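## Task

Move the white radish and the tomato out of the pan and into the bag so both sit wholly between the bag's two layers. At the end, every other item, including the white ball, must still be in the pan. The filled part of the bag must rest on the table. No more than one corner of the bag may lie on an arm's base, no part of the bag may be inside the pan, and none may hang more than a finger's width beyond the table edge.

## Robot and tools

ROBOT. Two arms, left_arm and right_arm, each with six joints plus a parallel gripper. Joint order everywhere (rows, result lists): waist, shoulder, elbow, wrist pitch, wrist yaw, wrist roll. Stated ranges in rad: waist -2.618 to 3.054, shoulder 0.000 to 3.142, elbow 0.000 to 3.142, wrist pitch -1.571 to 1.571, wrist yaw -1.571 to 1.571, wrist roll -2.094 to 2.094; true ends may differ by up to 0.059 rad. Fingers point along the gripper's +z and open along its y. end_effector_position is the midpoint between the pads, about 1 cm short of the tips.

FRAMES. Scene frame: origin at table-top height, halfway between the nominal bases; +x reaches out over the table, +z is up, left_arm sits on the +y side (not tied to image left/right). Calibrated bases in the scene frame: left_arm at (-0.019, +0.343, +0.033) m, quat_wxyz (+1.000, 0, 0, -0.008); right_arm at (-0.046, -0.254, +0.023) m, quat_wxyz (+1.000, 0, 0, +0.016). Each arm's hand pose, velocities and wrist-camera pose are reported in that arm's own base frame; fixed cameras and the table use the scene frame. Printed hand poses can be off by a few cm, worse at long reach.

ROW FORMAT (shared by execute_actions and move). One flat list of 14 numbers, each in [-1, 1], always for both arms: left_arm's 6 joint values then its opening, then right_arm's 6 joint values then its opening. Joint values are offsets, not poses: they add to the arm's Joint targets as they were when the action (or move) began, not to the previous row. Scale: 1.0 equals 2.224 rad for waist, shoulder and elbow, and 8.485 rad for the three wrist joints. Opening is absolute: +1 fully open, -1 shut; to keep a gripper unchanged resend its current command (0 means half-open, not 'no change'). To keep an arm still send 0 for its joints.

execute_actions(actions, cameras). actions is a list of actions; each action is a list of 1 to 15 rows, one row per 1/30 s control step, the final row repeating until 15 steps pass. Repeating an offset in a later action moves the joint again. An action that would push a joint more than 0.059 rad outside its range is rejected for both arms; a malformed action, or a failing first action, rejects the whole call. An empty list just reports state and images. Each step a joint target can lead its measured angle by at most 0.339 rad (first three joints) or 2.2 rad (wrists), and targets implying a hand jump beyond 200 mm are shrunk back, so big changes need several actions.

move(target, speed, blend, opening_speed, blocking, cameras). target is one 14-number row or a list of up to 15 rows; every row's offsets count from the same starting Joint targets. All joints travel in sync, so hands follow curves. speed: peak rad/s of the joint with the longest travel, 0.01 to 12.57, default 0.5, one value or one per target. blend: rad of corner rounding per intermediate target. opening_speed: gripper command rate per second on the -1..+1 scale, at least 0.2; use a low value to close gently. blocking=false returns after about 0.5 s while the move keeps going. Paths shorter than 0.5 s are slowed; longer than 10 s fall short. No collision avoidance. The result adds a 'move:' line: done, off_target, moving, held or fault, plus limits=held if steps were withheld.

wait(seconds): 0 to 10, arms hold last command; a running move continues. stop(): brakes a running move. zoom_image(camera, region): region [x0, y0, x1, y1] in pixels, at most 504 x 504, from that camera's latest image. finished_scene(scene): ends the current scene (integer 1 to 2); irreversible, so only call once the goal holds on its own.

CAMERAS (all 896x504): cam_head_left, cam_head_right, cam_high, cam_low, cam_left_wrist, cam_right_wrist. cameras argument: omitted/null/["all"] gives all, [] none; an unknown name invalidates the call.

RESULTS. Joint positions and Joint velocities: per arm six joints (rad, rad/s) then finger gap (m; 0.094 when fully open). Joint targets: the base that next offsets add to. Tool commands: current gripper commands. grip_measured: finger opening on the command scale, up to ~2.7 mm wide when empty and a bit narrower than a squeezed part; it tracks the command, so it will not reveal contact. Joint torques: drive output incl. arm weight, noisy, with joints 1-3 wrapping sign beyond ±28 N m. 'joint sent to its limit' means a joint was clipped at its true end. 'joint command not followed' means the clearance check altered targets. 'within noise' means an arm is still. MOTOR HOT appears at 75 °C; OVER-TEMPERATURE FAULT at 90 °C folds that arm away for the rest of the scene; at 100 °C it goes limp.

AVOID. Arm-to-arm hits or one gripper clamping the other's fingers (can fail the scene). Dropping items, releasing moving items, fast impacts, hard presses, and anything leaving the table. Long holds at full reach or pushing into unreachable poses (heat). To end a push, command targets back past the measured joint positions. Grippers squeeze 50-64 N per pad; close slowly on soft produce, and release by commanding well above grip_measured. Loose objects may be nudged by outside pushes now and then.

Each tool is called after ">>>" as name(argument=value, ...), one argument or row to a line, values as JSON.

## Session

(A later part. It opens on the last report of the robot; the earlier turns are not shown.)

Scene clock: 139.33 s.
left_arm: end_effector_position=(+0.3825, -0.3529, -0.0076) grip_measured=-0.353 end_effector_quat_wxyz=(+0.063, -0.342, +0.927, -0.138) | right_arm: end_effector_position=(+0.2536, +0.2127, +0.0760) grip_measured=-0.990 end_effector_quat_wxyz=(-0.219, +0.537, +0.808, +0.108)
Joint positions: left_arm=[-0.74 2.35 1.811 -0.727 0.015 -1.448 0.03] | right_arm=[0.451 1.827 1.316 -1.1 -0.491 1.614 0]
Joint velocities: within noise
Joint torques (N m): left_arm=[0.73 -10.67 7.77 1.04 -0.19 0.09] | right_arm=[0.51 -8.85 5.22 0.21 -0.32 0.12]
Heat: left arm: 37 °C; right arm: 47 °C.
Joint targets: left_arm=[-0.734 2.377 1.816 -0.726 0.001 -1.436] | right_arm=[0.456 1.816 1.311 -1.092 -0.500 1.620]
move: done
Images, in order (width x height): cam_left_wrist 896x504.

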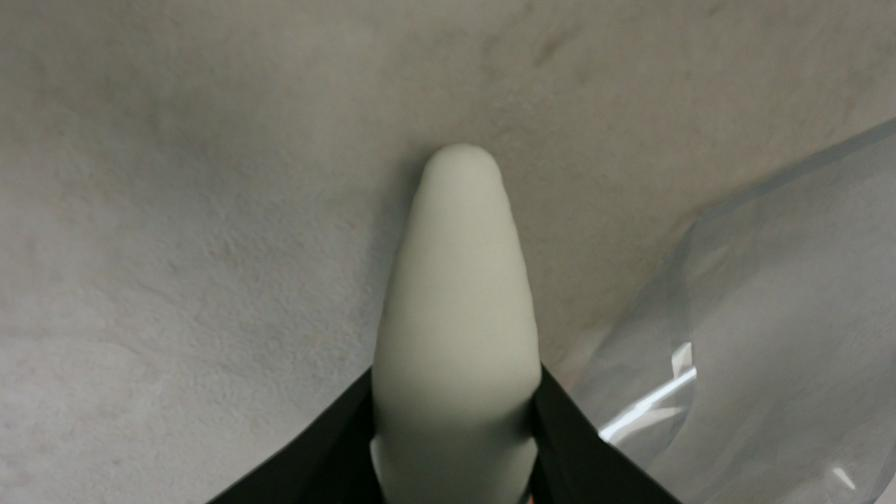

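>>> move(
  target=[0,-0.013,0.0859,-0.0285,0,0,-0.5,0,0,0,0,0,0,-1],
  speed=0.2,
  cameras=["cam_left_wrist","cam_head_left","cam_low"],
)

Scene clock: 141.50 s.
left_arm: end_effector_position=(+0.3802, -0.3508, +0.0321) grip_measured=-0.357 end_effector_quat_wxyz=(+0.051, -0.343, +0.931, -0.115) | right_arm: end_effector_position=(+0.2536, +0.2127, +0.0760) grip_measured=-0.990 end_effector_quat_wxyz=(-0.219, +0.537, +0.808, +0.108)
Joint positions: left_arm=[-0.74 2.35 1.987 -0.955 0.015 -1.448 0.03] | right_arm=[0.451 1.827 1.316 -1.1 -0.491 1.614 0]
Joint velocities: within noise
Joint torques (N m): left_arm=[0.73 -13.05 9.39 0.77 -0.19 0.08] | right_arm=[0.54 -8.85 5.23 0.21 -0.32 0.12]
Heat: left arm: 37 °C; right arm: 47 °C.
Joint targets: left_arm=[-0.734 2.348 2.007 -0.968 0.001 -1.436] | right_arm=[0.456 1.816 1.311 -1.092 -0.500 1.620]
move: done
Images, in order (width x height): cam_head_left 896x504, cam_low 896x504, cam_left_wrist 896x504.

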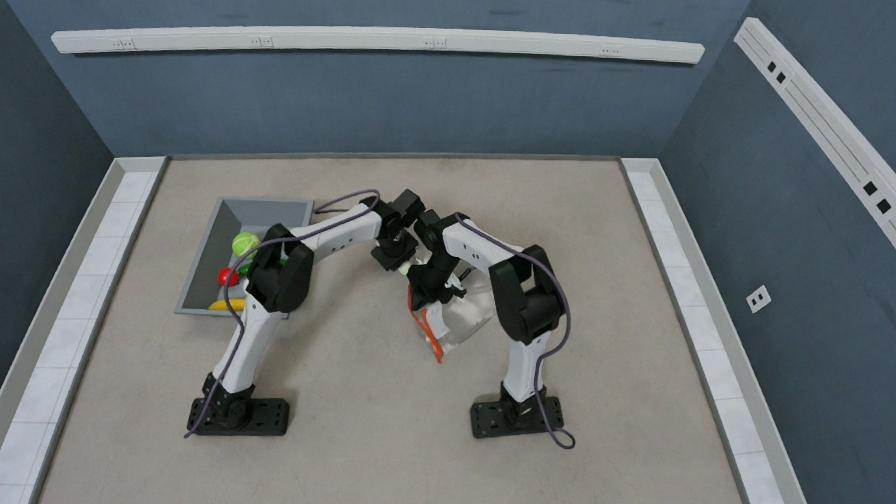

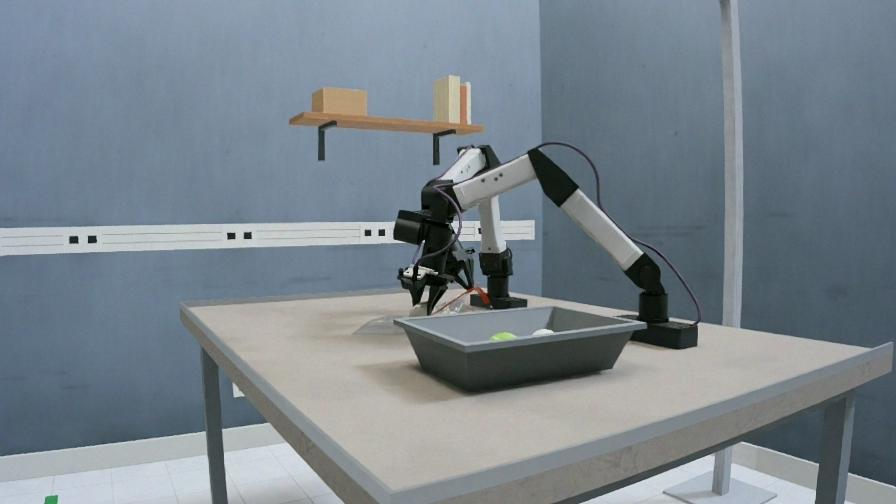

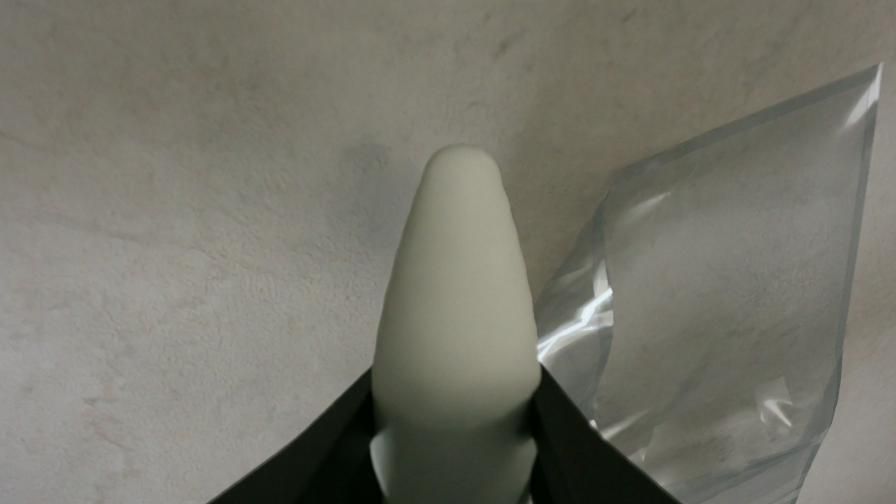

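>>> move(
  target=[
    [0.1277,-0.1317,-0.0908,-0.0391,0,0.1692,-0.5,0,0,0,0,0,0,-1],
    [0.1277,-0.096,-0.2226,0.0048,0,0.1692,-0.5,0,0,0,0,0,0,-1],
  ],
  speed=[0.5,0.25],
)

Scene clock: 147.17 s.
left_arm: end_effector_position=(+0.3613, -0.1788, +0.0060) grip_measured=-0.357 end_effector_quat_wxyz=(+0.017, +0.219, +0.976, -0.011) | right_arm: end_effector_position=(+0.2536, +0.2127, +0.0760) grip_measured=-0.990 end_effector_quat_wxyz=(-0.219, +0.537, +0.808, +0.108)
Joint positions: left_arm=[-0.453 2.116 1.522 -0.938 0.014 -0.012 0.03] | right_arm=[0.451 1.827 1.316 -1.1 -0.491 1.614 0]
Joint velocities: within noise
Joint torques (N m): left_arm=[0.51 -9.18 5.75 0.57 -0.12 0.07] | right_arm=[0.51 -8.85 5.24 0.2 -0.32 0.12]
Heat: left arm: 38 °C; right arm: 47 °C.
Joint targets: left_arm=[-0.450 2.134 1.512 -0.927 0.001 0.000] | right_arm=[0.456 1.816 1.311 -1.092 -0.500 1.620]
move: done

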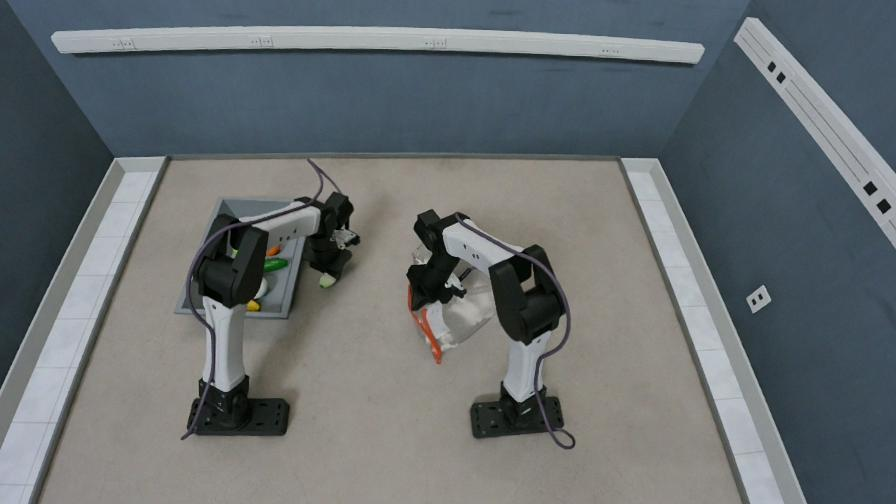

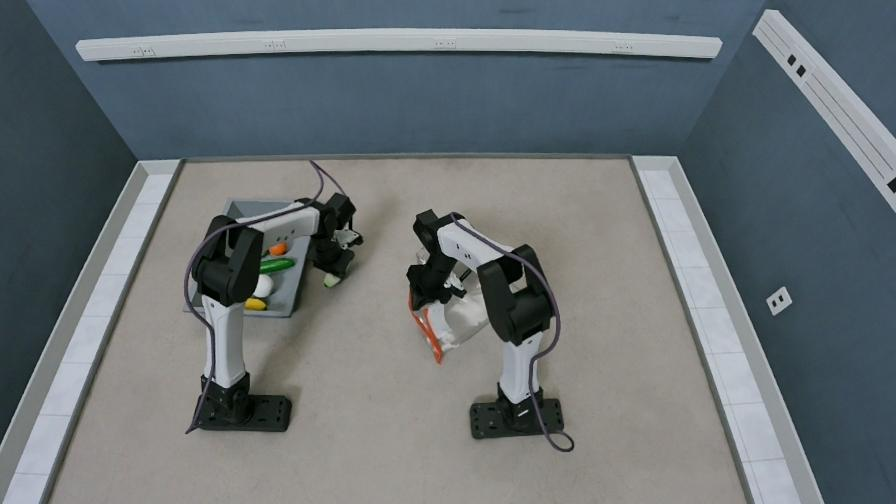

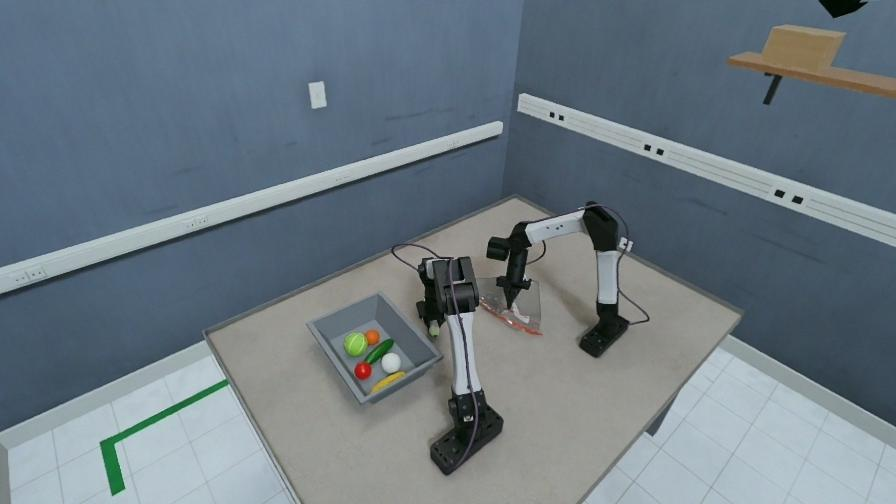

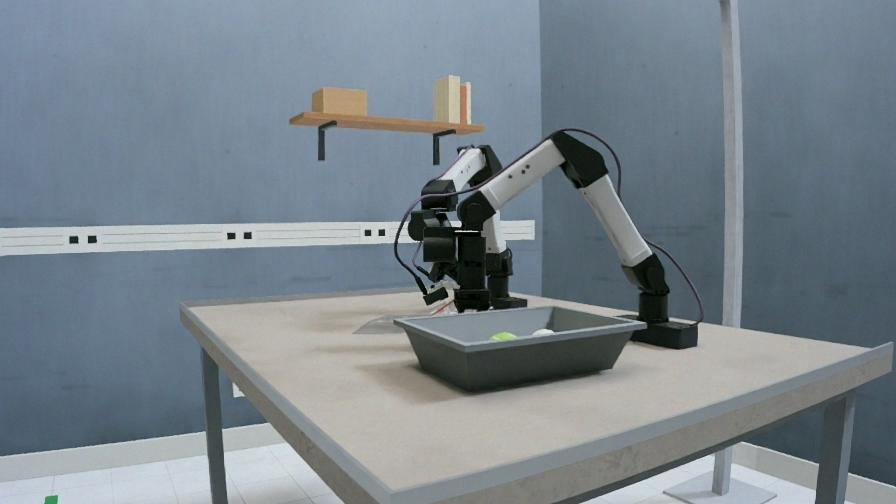

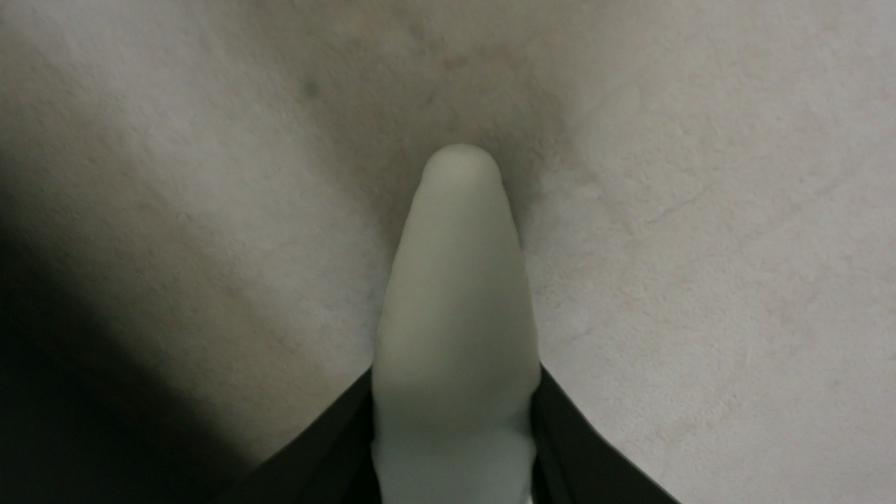

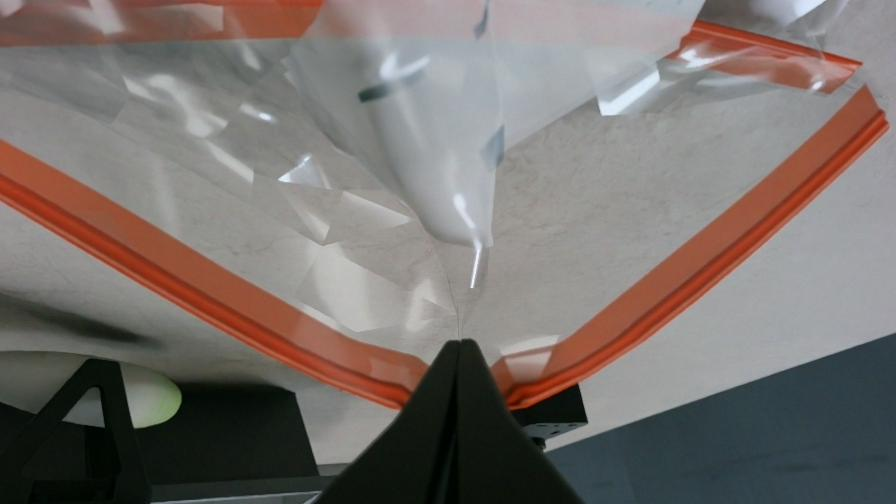

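>>> move(
  target=[
    [0,0.0097,-0.0117,0.0055,0,0,-0.5,0,0,0,0,0,0,-1],
    [0,0.0097,-0.0117,0.0055,0,0,0.2,0,0,0,0,0,0,-1],
  ],
  speed=0.1,
  opening_speed=0.4,
  cameras=["cam_left_wrist"],
)

Scene clock: 150.40 s.
left_arm: end_effector_position=(+0.3621, -0.1792, -0.0071) grip_measured=+0.198 end_effector_quat_wxyz=(+0.019, +0.219, +0.976, -0.012) | right_arm: end_effector_position=(+0.2536, +0.2127, +0.0760) grip_measured=-0.990 end_effector_quat_wxyz=(-0.219, +0.537, +0.808, +0.108)
Joint positions: left_arm=[-0.453 2.136 1.497 -0.89 0.014 -0.012 0.056] | right_arm=[0.451 1.827 1.316 -1.1 -0.491 1.614 0]
Joint velocities: within noise
Joint torques (N m): left_arm=[0.49 -9.06 5.53 0.6 -0.11 0.07] | right_arm=[0.53 -8.84 5.26 0.2 -0.32 0.12]
Heat: left arm: 38 °C; right arm: 47 °C.
Joint targets: left_arm=[-0.450 2.156 1.486 -0.881 0.001 0.000] | right_arm=[0.456 1.816 1.311 -1.092 -0.500 1.620]
move: done
Images, in order (width x height): cam_left_wrist 896x504.

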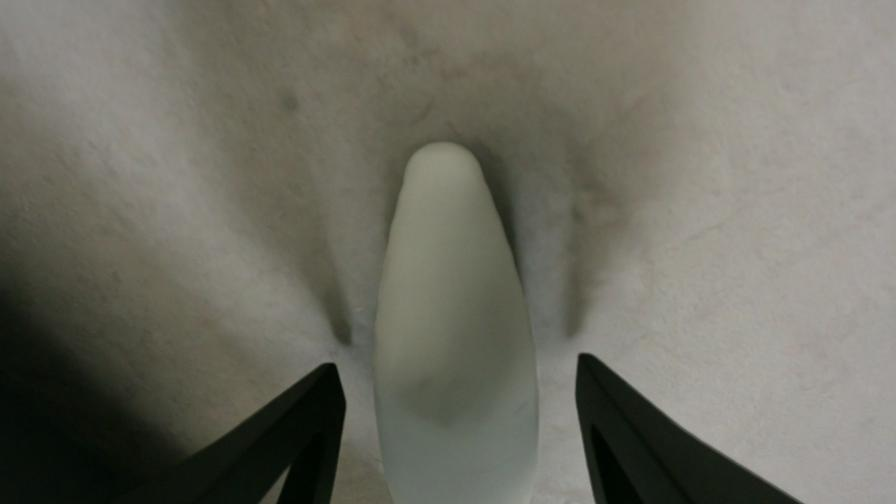

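>>> move(
  target=[
    [0,-0.0418,0.0953,-0.0358,0,0,0.3,-0.062,-0.0522,-0.0126,-0.0035,0,-0.0354,-1],
    [0,-0.2932,-0.4946,0.1738,0,0,0.3,-0.062,-0.0522,-0.0126,-0.0035,0,-0.0354,-1],
  ],
  speed=[0.25,0.6],
)

>>> zoom_image(
  camera="cam_head_left",
  region=[310, 220, 510, 380],
)

Scene clock: 156.60 s.
left_arm: end_effector_position=(+0.3387, -0.1677, +0.0556) grip_measured=+0.298 end_effector_quat_wxyz=(+0.479, +0.194, +0.848, -0.120) | right_arm: end_effector_position=(+0.2701, +0.1758, +0.0958) grip_measured=-0.990 end_effector_quat_wxyz=(-0.177, +0.466, +0.851, +0.167)
Joint positions: left_arm=[-0.453 1.524 0.396 0.589 0.014 -0.012 0.061] | right_arm=[0.323 1.738 1.288 -1.116 -0.491 1.327 0]
Joint velocities: within noise
Joint torques (N m): left_arm=[0.55 -6.63 5.24 2.31 -0.12 0.07] | right_arm=[-0.44 -10.65 5.39 0.16 -0.31 -0.02]
Heat: left arm: 38 °C; right arm: 47 °C.
Joint targets: left_arm=[-0.450 1.504 0.386 0.594 0.000 0.000] | right_arm=[0.318 1.700 1.283 -1.122 -0.500 1.320]
move: off_target (right_arm); right_arm: the shoulder is farthest, 0.038 rad from its target

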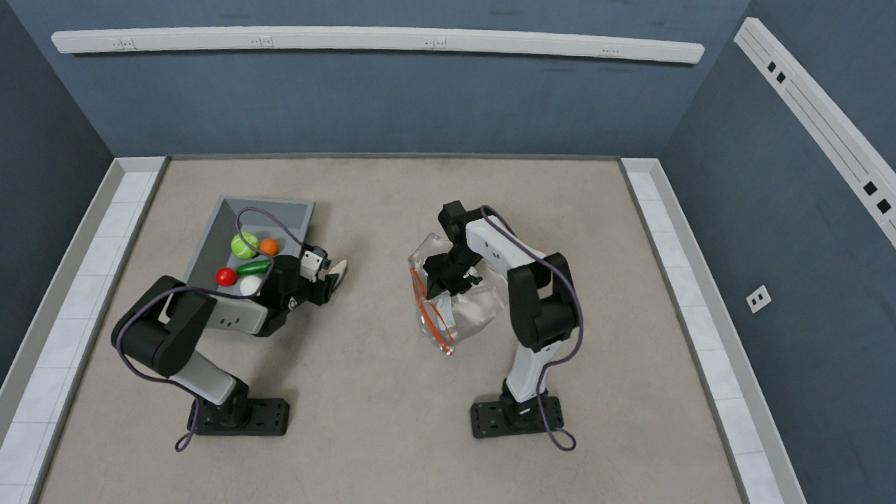

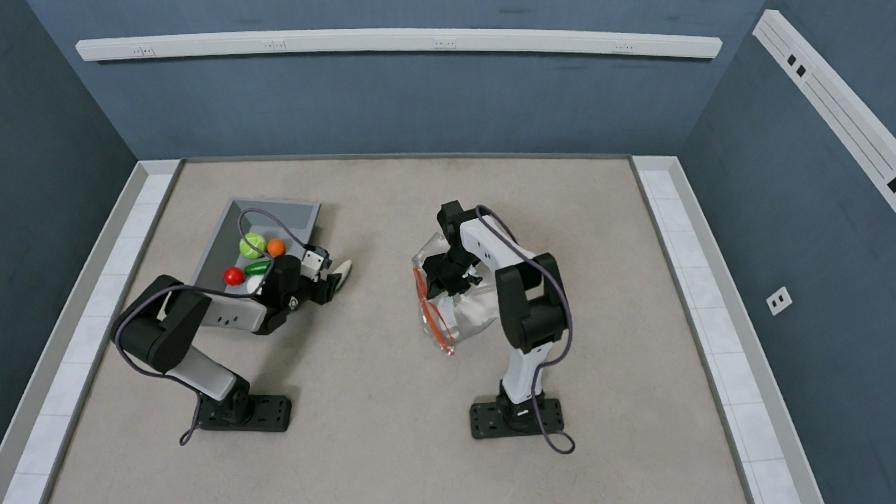

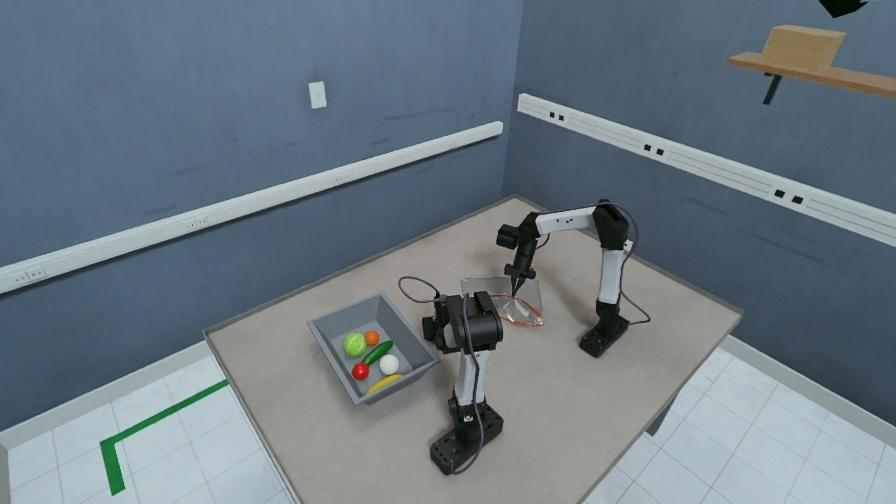

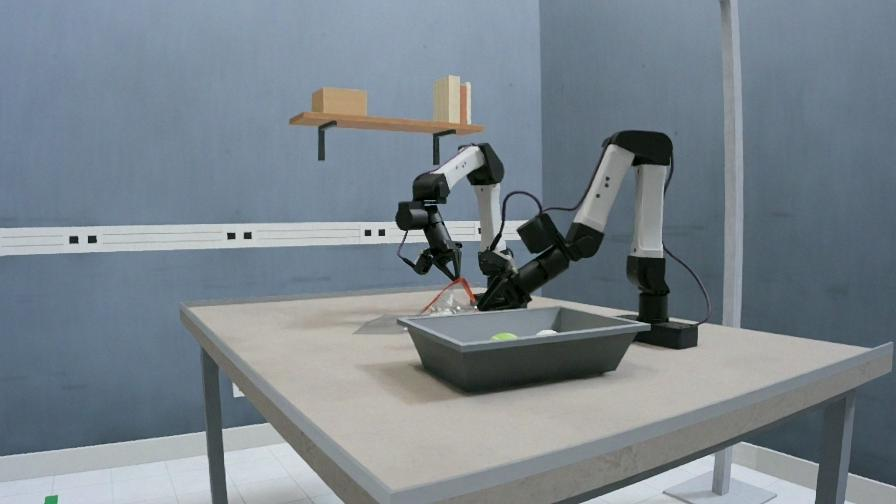

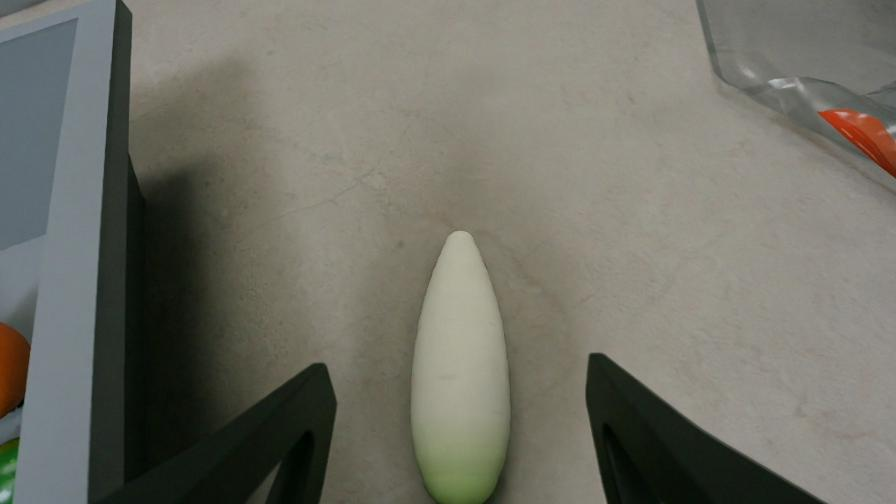

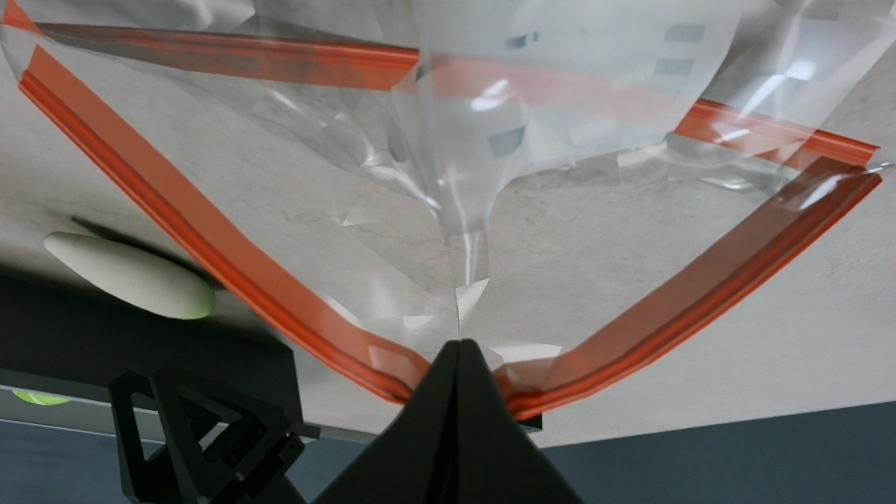

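Scaled by 2.520 from the camera's 896x504 image, which has a finer 1280x720 frame.

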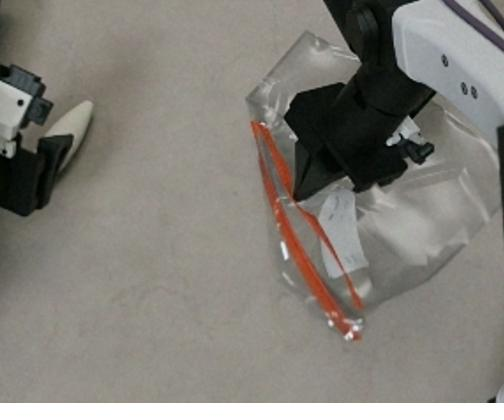

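>>> move(
  target=[0.0045,0.2231,-0.0587,0.0739,0,0,0.3,0,0,0,0,0,0,-1],
  speed=0.35,
  cameras=["cam_left_wrist"],
)

Scene clock: 159.80 s.
left_arm: end_effector_position=(+0.3270, -0.1595, -0.0150) grip_measured=+0.298 end_effector_quat_wxyz=(+0.493, +0.190, +0.840, -0.121) | right_arm: end_effector_position=(+0.2701, +0.1758, +0.0958) grip_measured=-0.990 end_effector_quat_wxyz=(-0.177, +0.466, +0.851, +0.167)
Joint positions: left_arm=[-0.447 1.985 0.263 1.216 0.014 -0.01 0.061] | right_arm=[0.323 1.738 1.288 -1.116 -0.491 1.326 0]
Joint velocities: within noise
Joint torques (N m): left_arm=[0.79 -4.82 1.84 2.37 -0.11 0.04] | right_arm=[-0.44 -10.65 5.41 0.16 -0.31 -0.03]
Heat: left arm: 37 °C; right arm: 48 °C.
Joint targets: left_arm=[-0.440 2.000 0.256 1.221 0.000 0.000] | right_arm=[0.318 1.700 1.283 -1.122 -0.500 1.320]
move: off_target (right_arm); right_arm: the shoulder is farthest, 0.038 rad from its target
Images, in order (width x height): cam_left_wrist 896x504.

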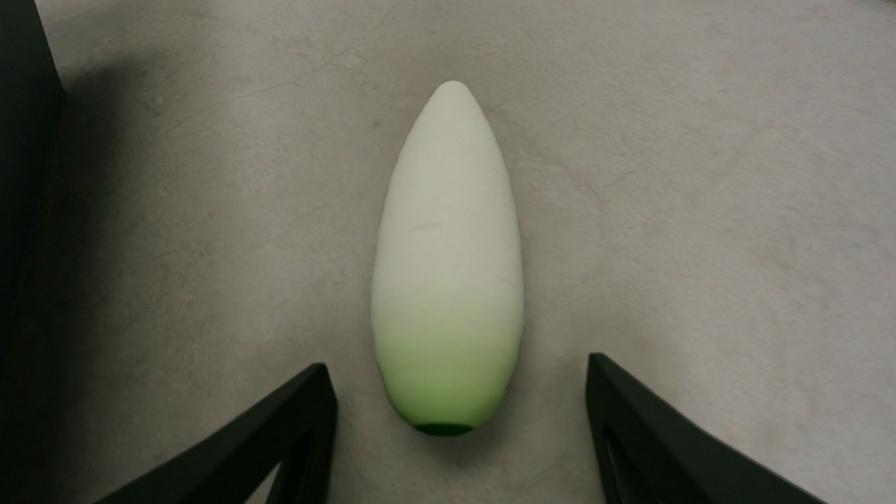

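>>> move(
  target=[
    [0.005,0.0028,0.0154,-0.0033,0,0,0.3,0,0,0,0,0,0,-1],
    [0.005,0.0028,0.0154,-0.0033,0,0,-0.55,0,0.01,0,0,0,0,-1],
  ],
  speed=0.1,
  opening_speed=0.5,
  cameras=["cam_left_wrist"],
)

Scene clock: 163.13 s.
left_arm: end_effector_position=(+0.3333, -0.1580, -0.0139) grip_measured=-0.524 end_effector_quat_wxyz=(+0.497, +0.185, +0.839, -0.119) | right_arm: end_effector_position=(+0.2701, +0.1758, +0.0958) grip_measured=-0.990 end_effector_quat_wxyz=(-0.177, +0.466, +0.851, +0.167)
Joint positions: left_arm=[-0.436 1.99 0.28 1.212 0.014 -0.01 0.022] | right_arm=[0.323 1.738 1.288 -1.116 -0.491 1.326 0]
Joint velocities: within noise
Joint torques (N m): left_arm=[0.8 -4.94 3.66 2.1 -0.11 0.04] | right_arm=[-0.44 -8.69 5.38 0.17 -0.31 -0.02]
Heat: left arm: 36 °C; right arm: 48 °C.
Joint targets: left_arm=[-0.428 2.006 0.290 1.193 0.000 0.000] | right_arm=[0.318 1.722 1.283 -1.122 -0.500 1.320]
move: done
Images, in order (width x height): cam_left_wrist 896x504.

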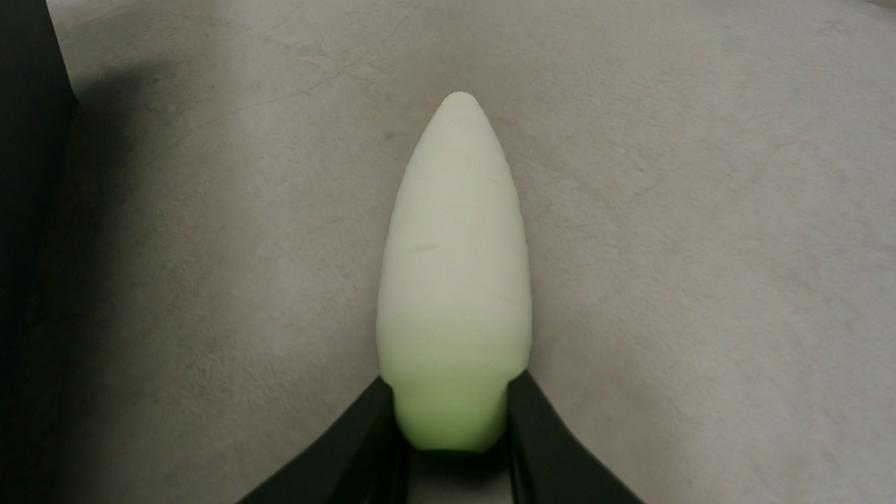

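>>> move(
  target=[
    [0,0,0,0,0,0,0.1,0,0,0,0,0,0,-1],
    [0.001,0.0035,0.018,-0.0039,0,0,0.1,0,0,0,0,0,0,-1],
    [0.001,0.0035,0.018,-0.0039,0,0,-0.55,0,0,0,0,0,0,-1],
  ],
  speed=0.1,
  opening_speed=0.6,
  cameras=["cam_left_wrist"],
)

Scene clock: 167.17 s.
left_arm: end_effector_position=(+0.3421, -0.1609, -0.0147) grip_measured=-0.415 end_effector_quat_wxyz=(+0.495, +0.184, +0.841, -0.118) | right_arm: end_effector_position=(+0.2701, +0.1758, +0.0958) grip_measured=-0.990 end_effector_quat_wxyz=(-0.177, +0.466, +0.851, +0.167)
Joint positions: left_arm=[-0.433 1.998 0.319 1.176 0.014 -0.01 0.027] | right_arm=[0.323 1.738 1.288 -1.116 -0.491 1.326 0]
Joint velocities: within noise
Joint torques (N m): left_arm=[0.75 -5.11 3.97 2.12 -0.12 0.06] | right_arm=[-0.43 -8.69 5.39 0.17 -0.31 -0.03]
Heat: left arm: 35 °C; right arm: 47 °C.
Joint targets: left_arm=[-0.426 2.014 0.330 1.160 0.000 0.000] | right_arm=[0.318 1.722 1.283 -1.122 -0.500 1.320]
move: done
Images, in order (width x height): cam_left_wrist 896x504.

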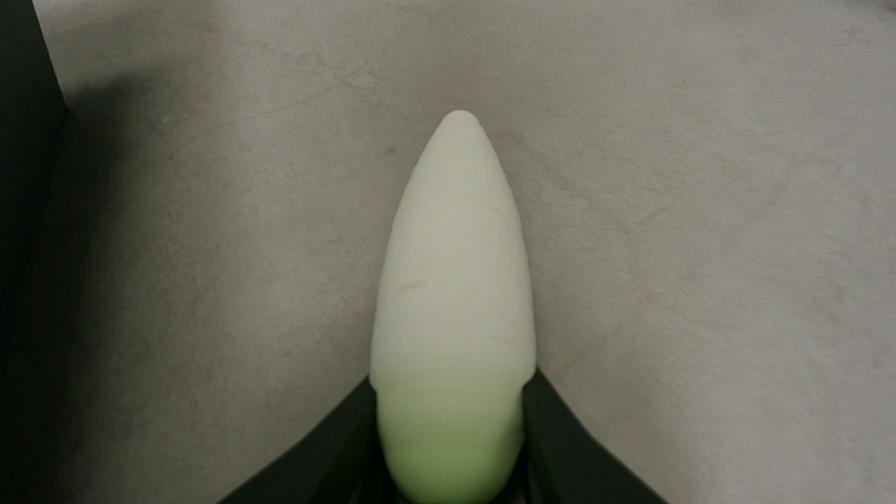

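>>> move(
  target=[
    [0,-0.2293,0.0252,-0.0667,0,0,-0.55,0,0,0,0,0,0,-1],
    [-0.0985,-0.0565,0.0429,-0.0232,0.053,0,-0.55,0,0,0,0,0,0,-1],
  ],
  speed=0.4,
  blend=0.05,
)

Scene clock: 171.23 s.
left_arm: end_effector_position=(+0.2653, -0.2882, +0.0156) grip_measured=-0.420 end_effector_quat_wxyz=(+0.408, +0.365, +0.767, -0.334) | right_arm: end_effector_position=(+0.2701, +0.1758, +0.0958) grip_measured=-0.990 end_effector_quat_wxyz=(-0.177, +0.466, +0.851, +0.167)
Joint positions: left_arm=[-0.641 1.875 0.409 0.955 0.434 -0.01 0.027] | right_arm=[0.323 1.738 1.288 -1.116 -0.491 1.326 0]
Joint velocities: within noise
Joint torques (N m): left_arm=[-0.09 -5.45 5.79 2.31 0.29 0.05] | right_arm=[-0.44 -8.68 5.39 0.17 -0.31 -0.03]
Heat: left arm: 35 °C; right arm: 47 °C.
Joint targets: left_arm=[-0.646 1.888 0.425 0.963 0.450 0.000] | right_arm=[0.318 1.722 1.283 -1.122 -0.500 1.320]
move: done

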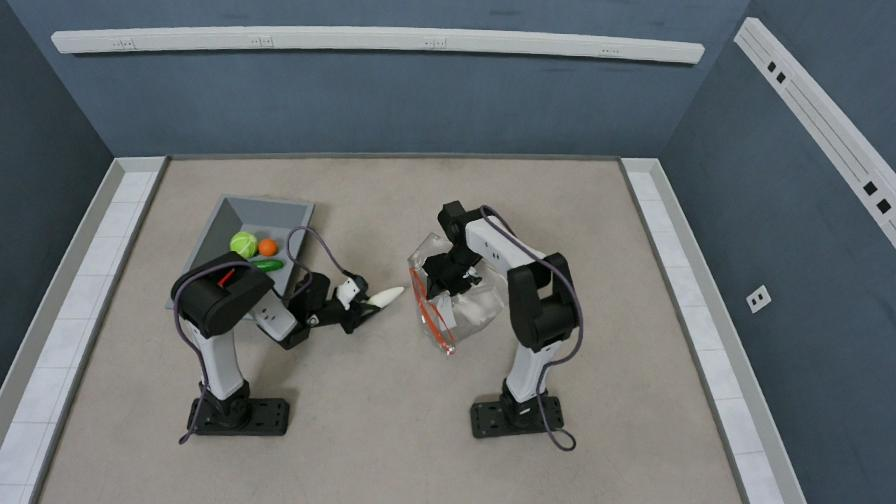

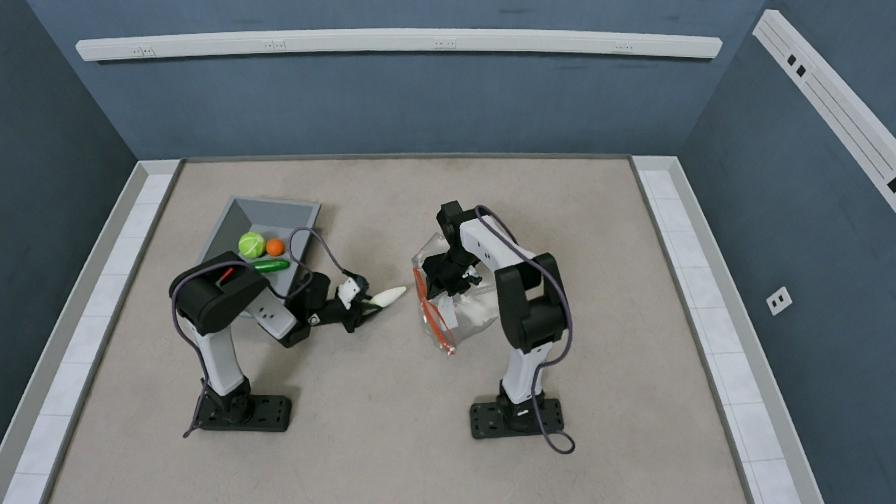

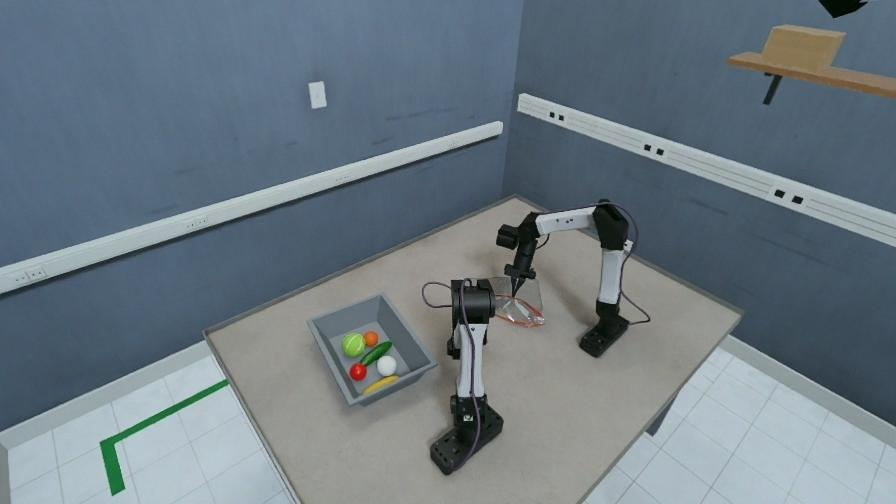

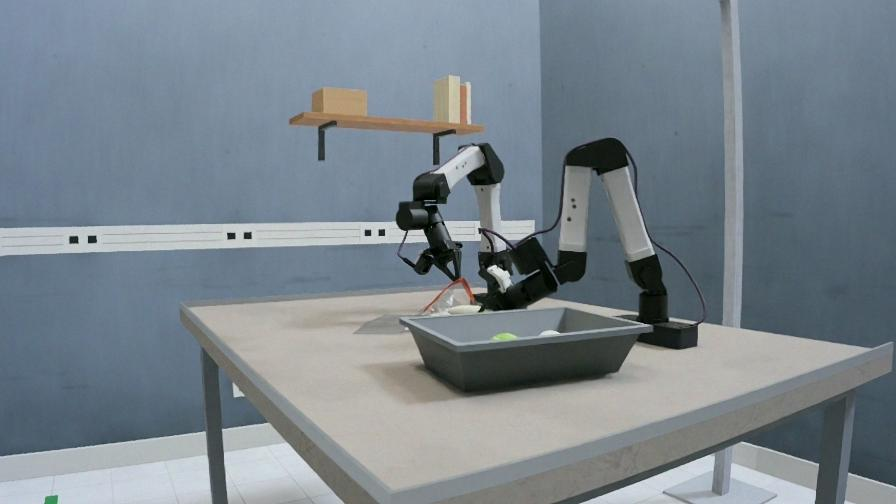

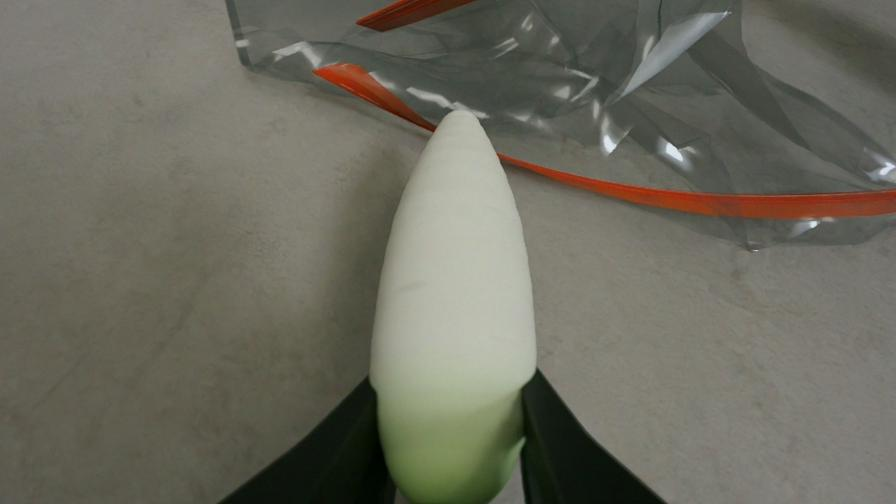

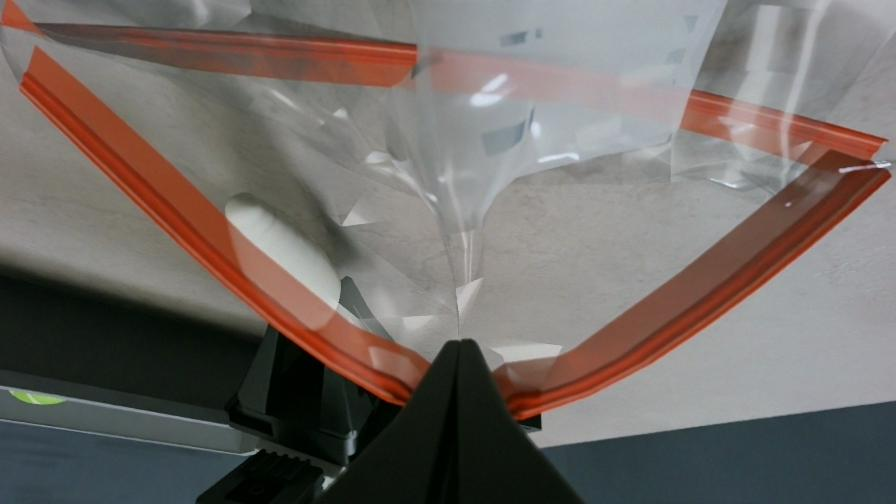

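>>> move(
  target=[-0.061,0.1366,0.2255,-0.0232,-0.0124,0,-0.55,0,0,0,0,0,0,-1],
  speed=0.25,
  cameras=["cam_left_wrist","cam_right_wrist","cam_low"],
)

Scene clock: 174.23 s.
left_arm: end_effector_position=(+0.3212, -0.3996, +0.0078) grip_measured=-0.420 end_effector_quat_wxyz=(+0.413, +0.400, +0.746, -0.337) | right_arm: end_effector_position=(+0.2700, +0.1758, +0.0958) grip_measured=-0.990 end_effector_quat_wxyz=(-0.177, +0.466, +0.851, +0.167)
Joint positions: left_arm=[-0.775 2.171 0.909 0.781 0.361 -0.01 0.027] | right_arm=[0.323 1.738 1.288 -1.116 -0.491 1.326 0]
Joint velocities: within noise
Joint torques (N m): left_arm=[-0.24 -8.36 7.19 2.11 -0.08 0.05] | right_arm=[-0.44 -8.69 5.39 0.17 -0.32 -0.03]
Heat: left arm: 35 °C; right arm: 47 °C.
Joint targets: left_arm=[-0.781 2.192 0.927 0.767 0.345 0.000] | right_arm=[0.318 1.722 1.283 -1.122 -0.500 1.320]
move: done
Images, in order (width x height): cam_low 896x504, cam_left_wrist 896x504, cam_right_wrist 896x504.

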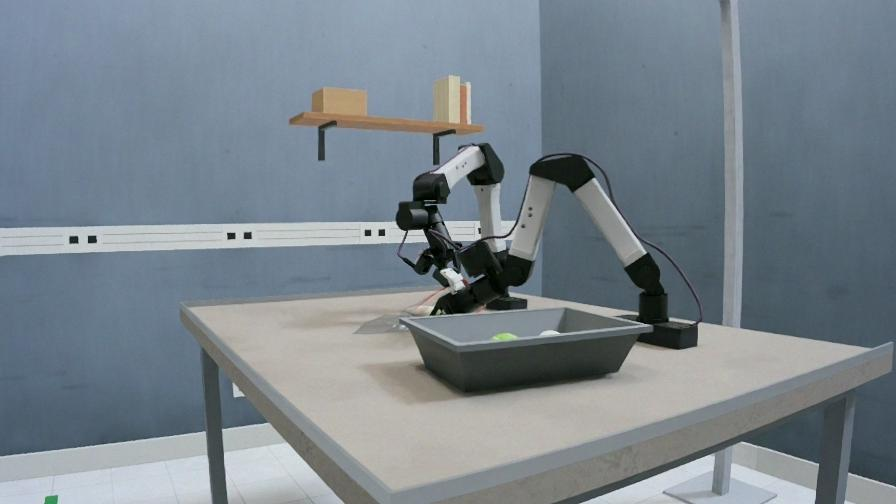

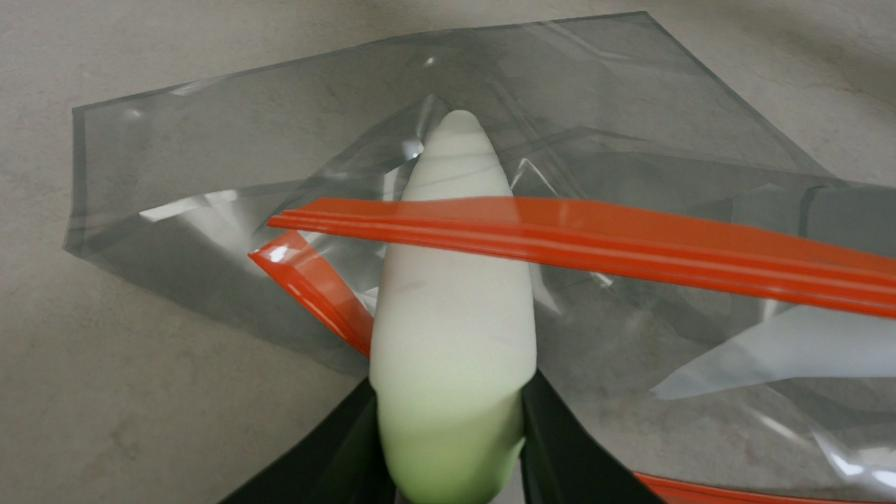

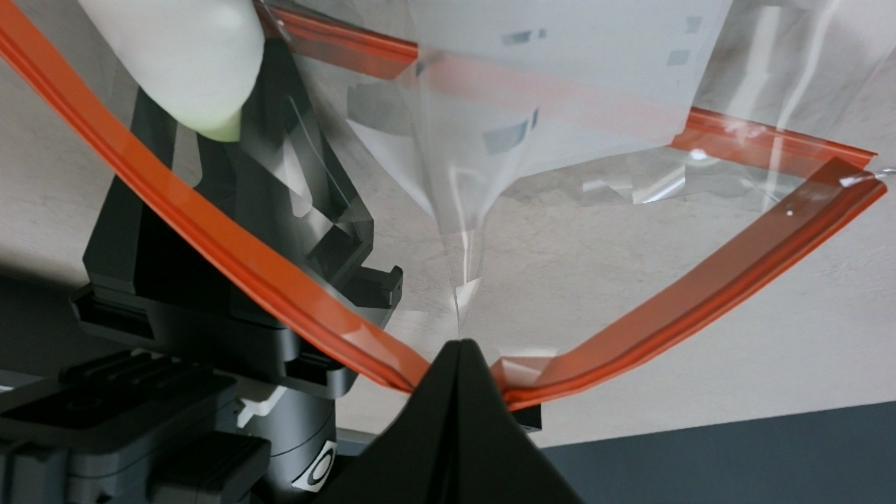

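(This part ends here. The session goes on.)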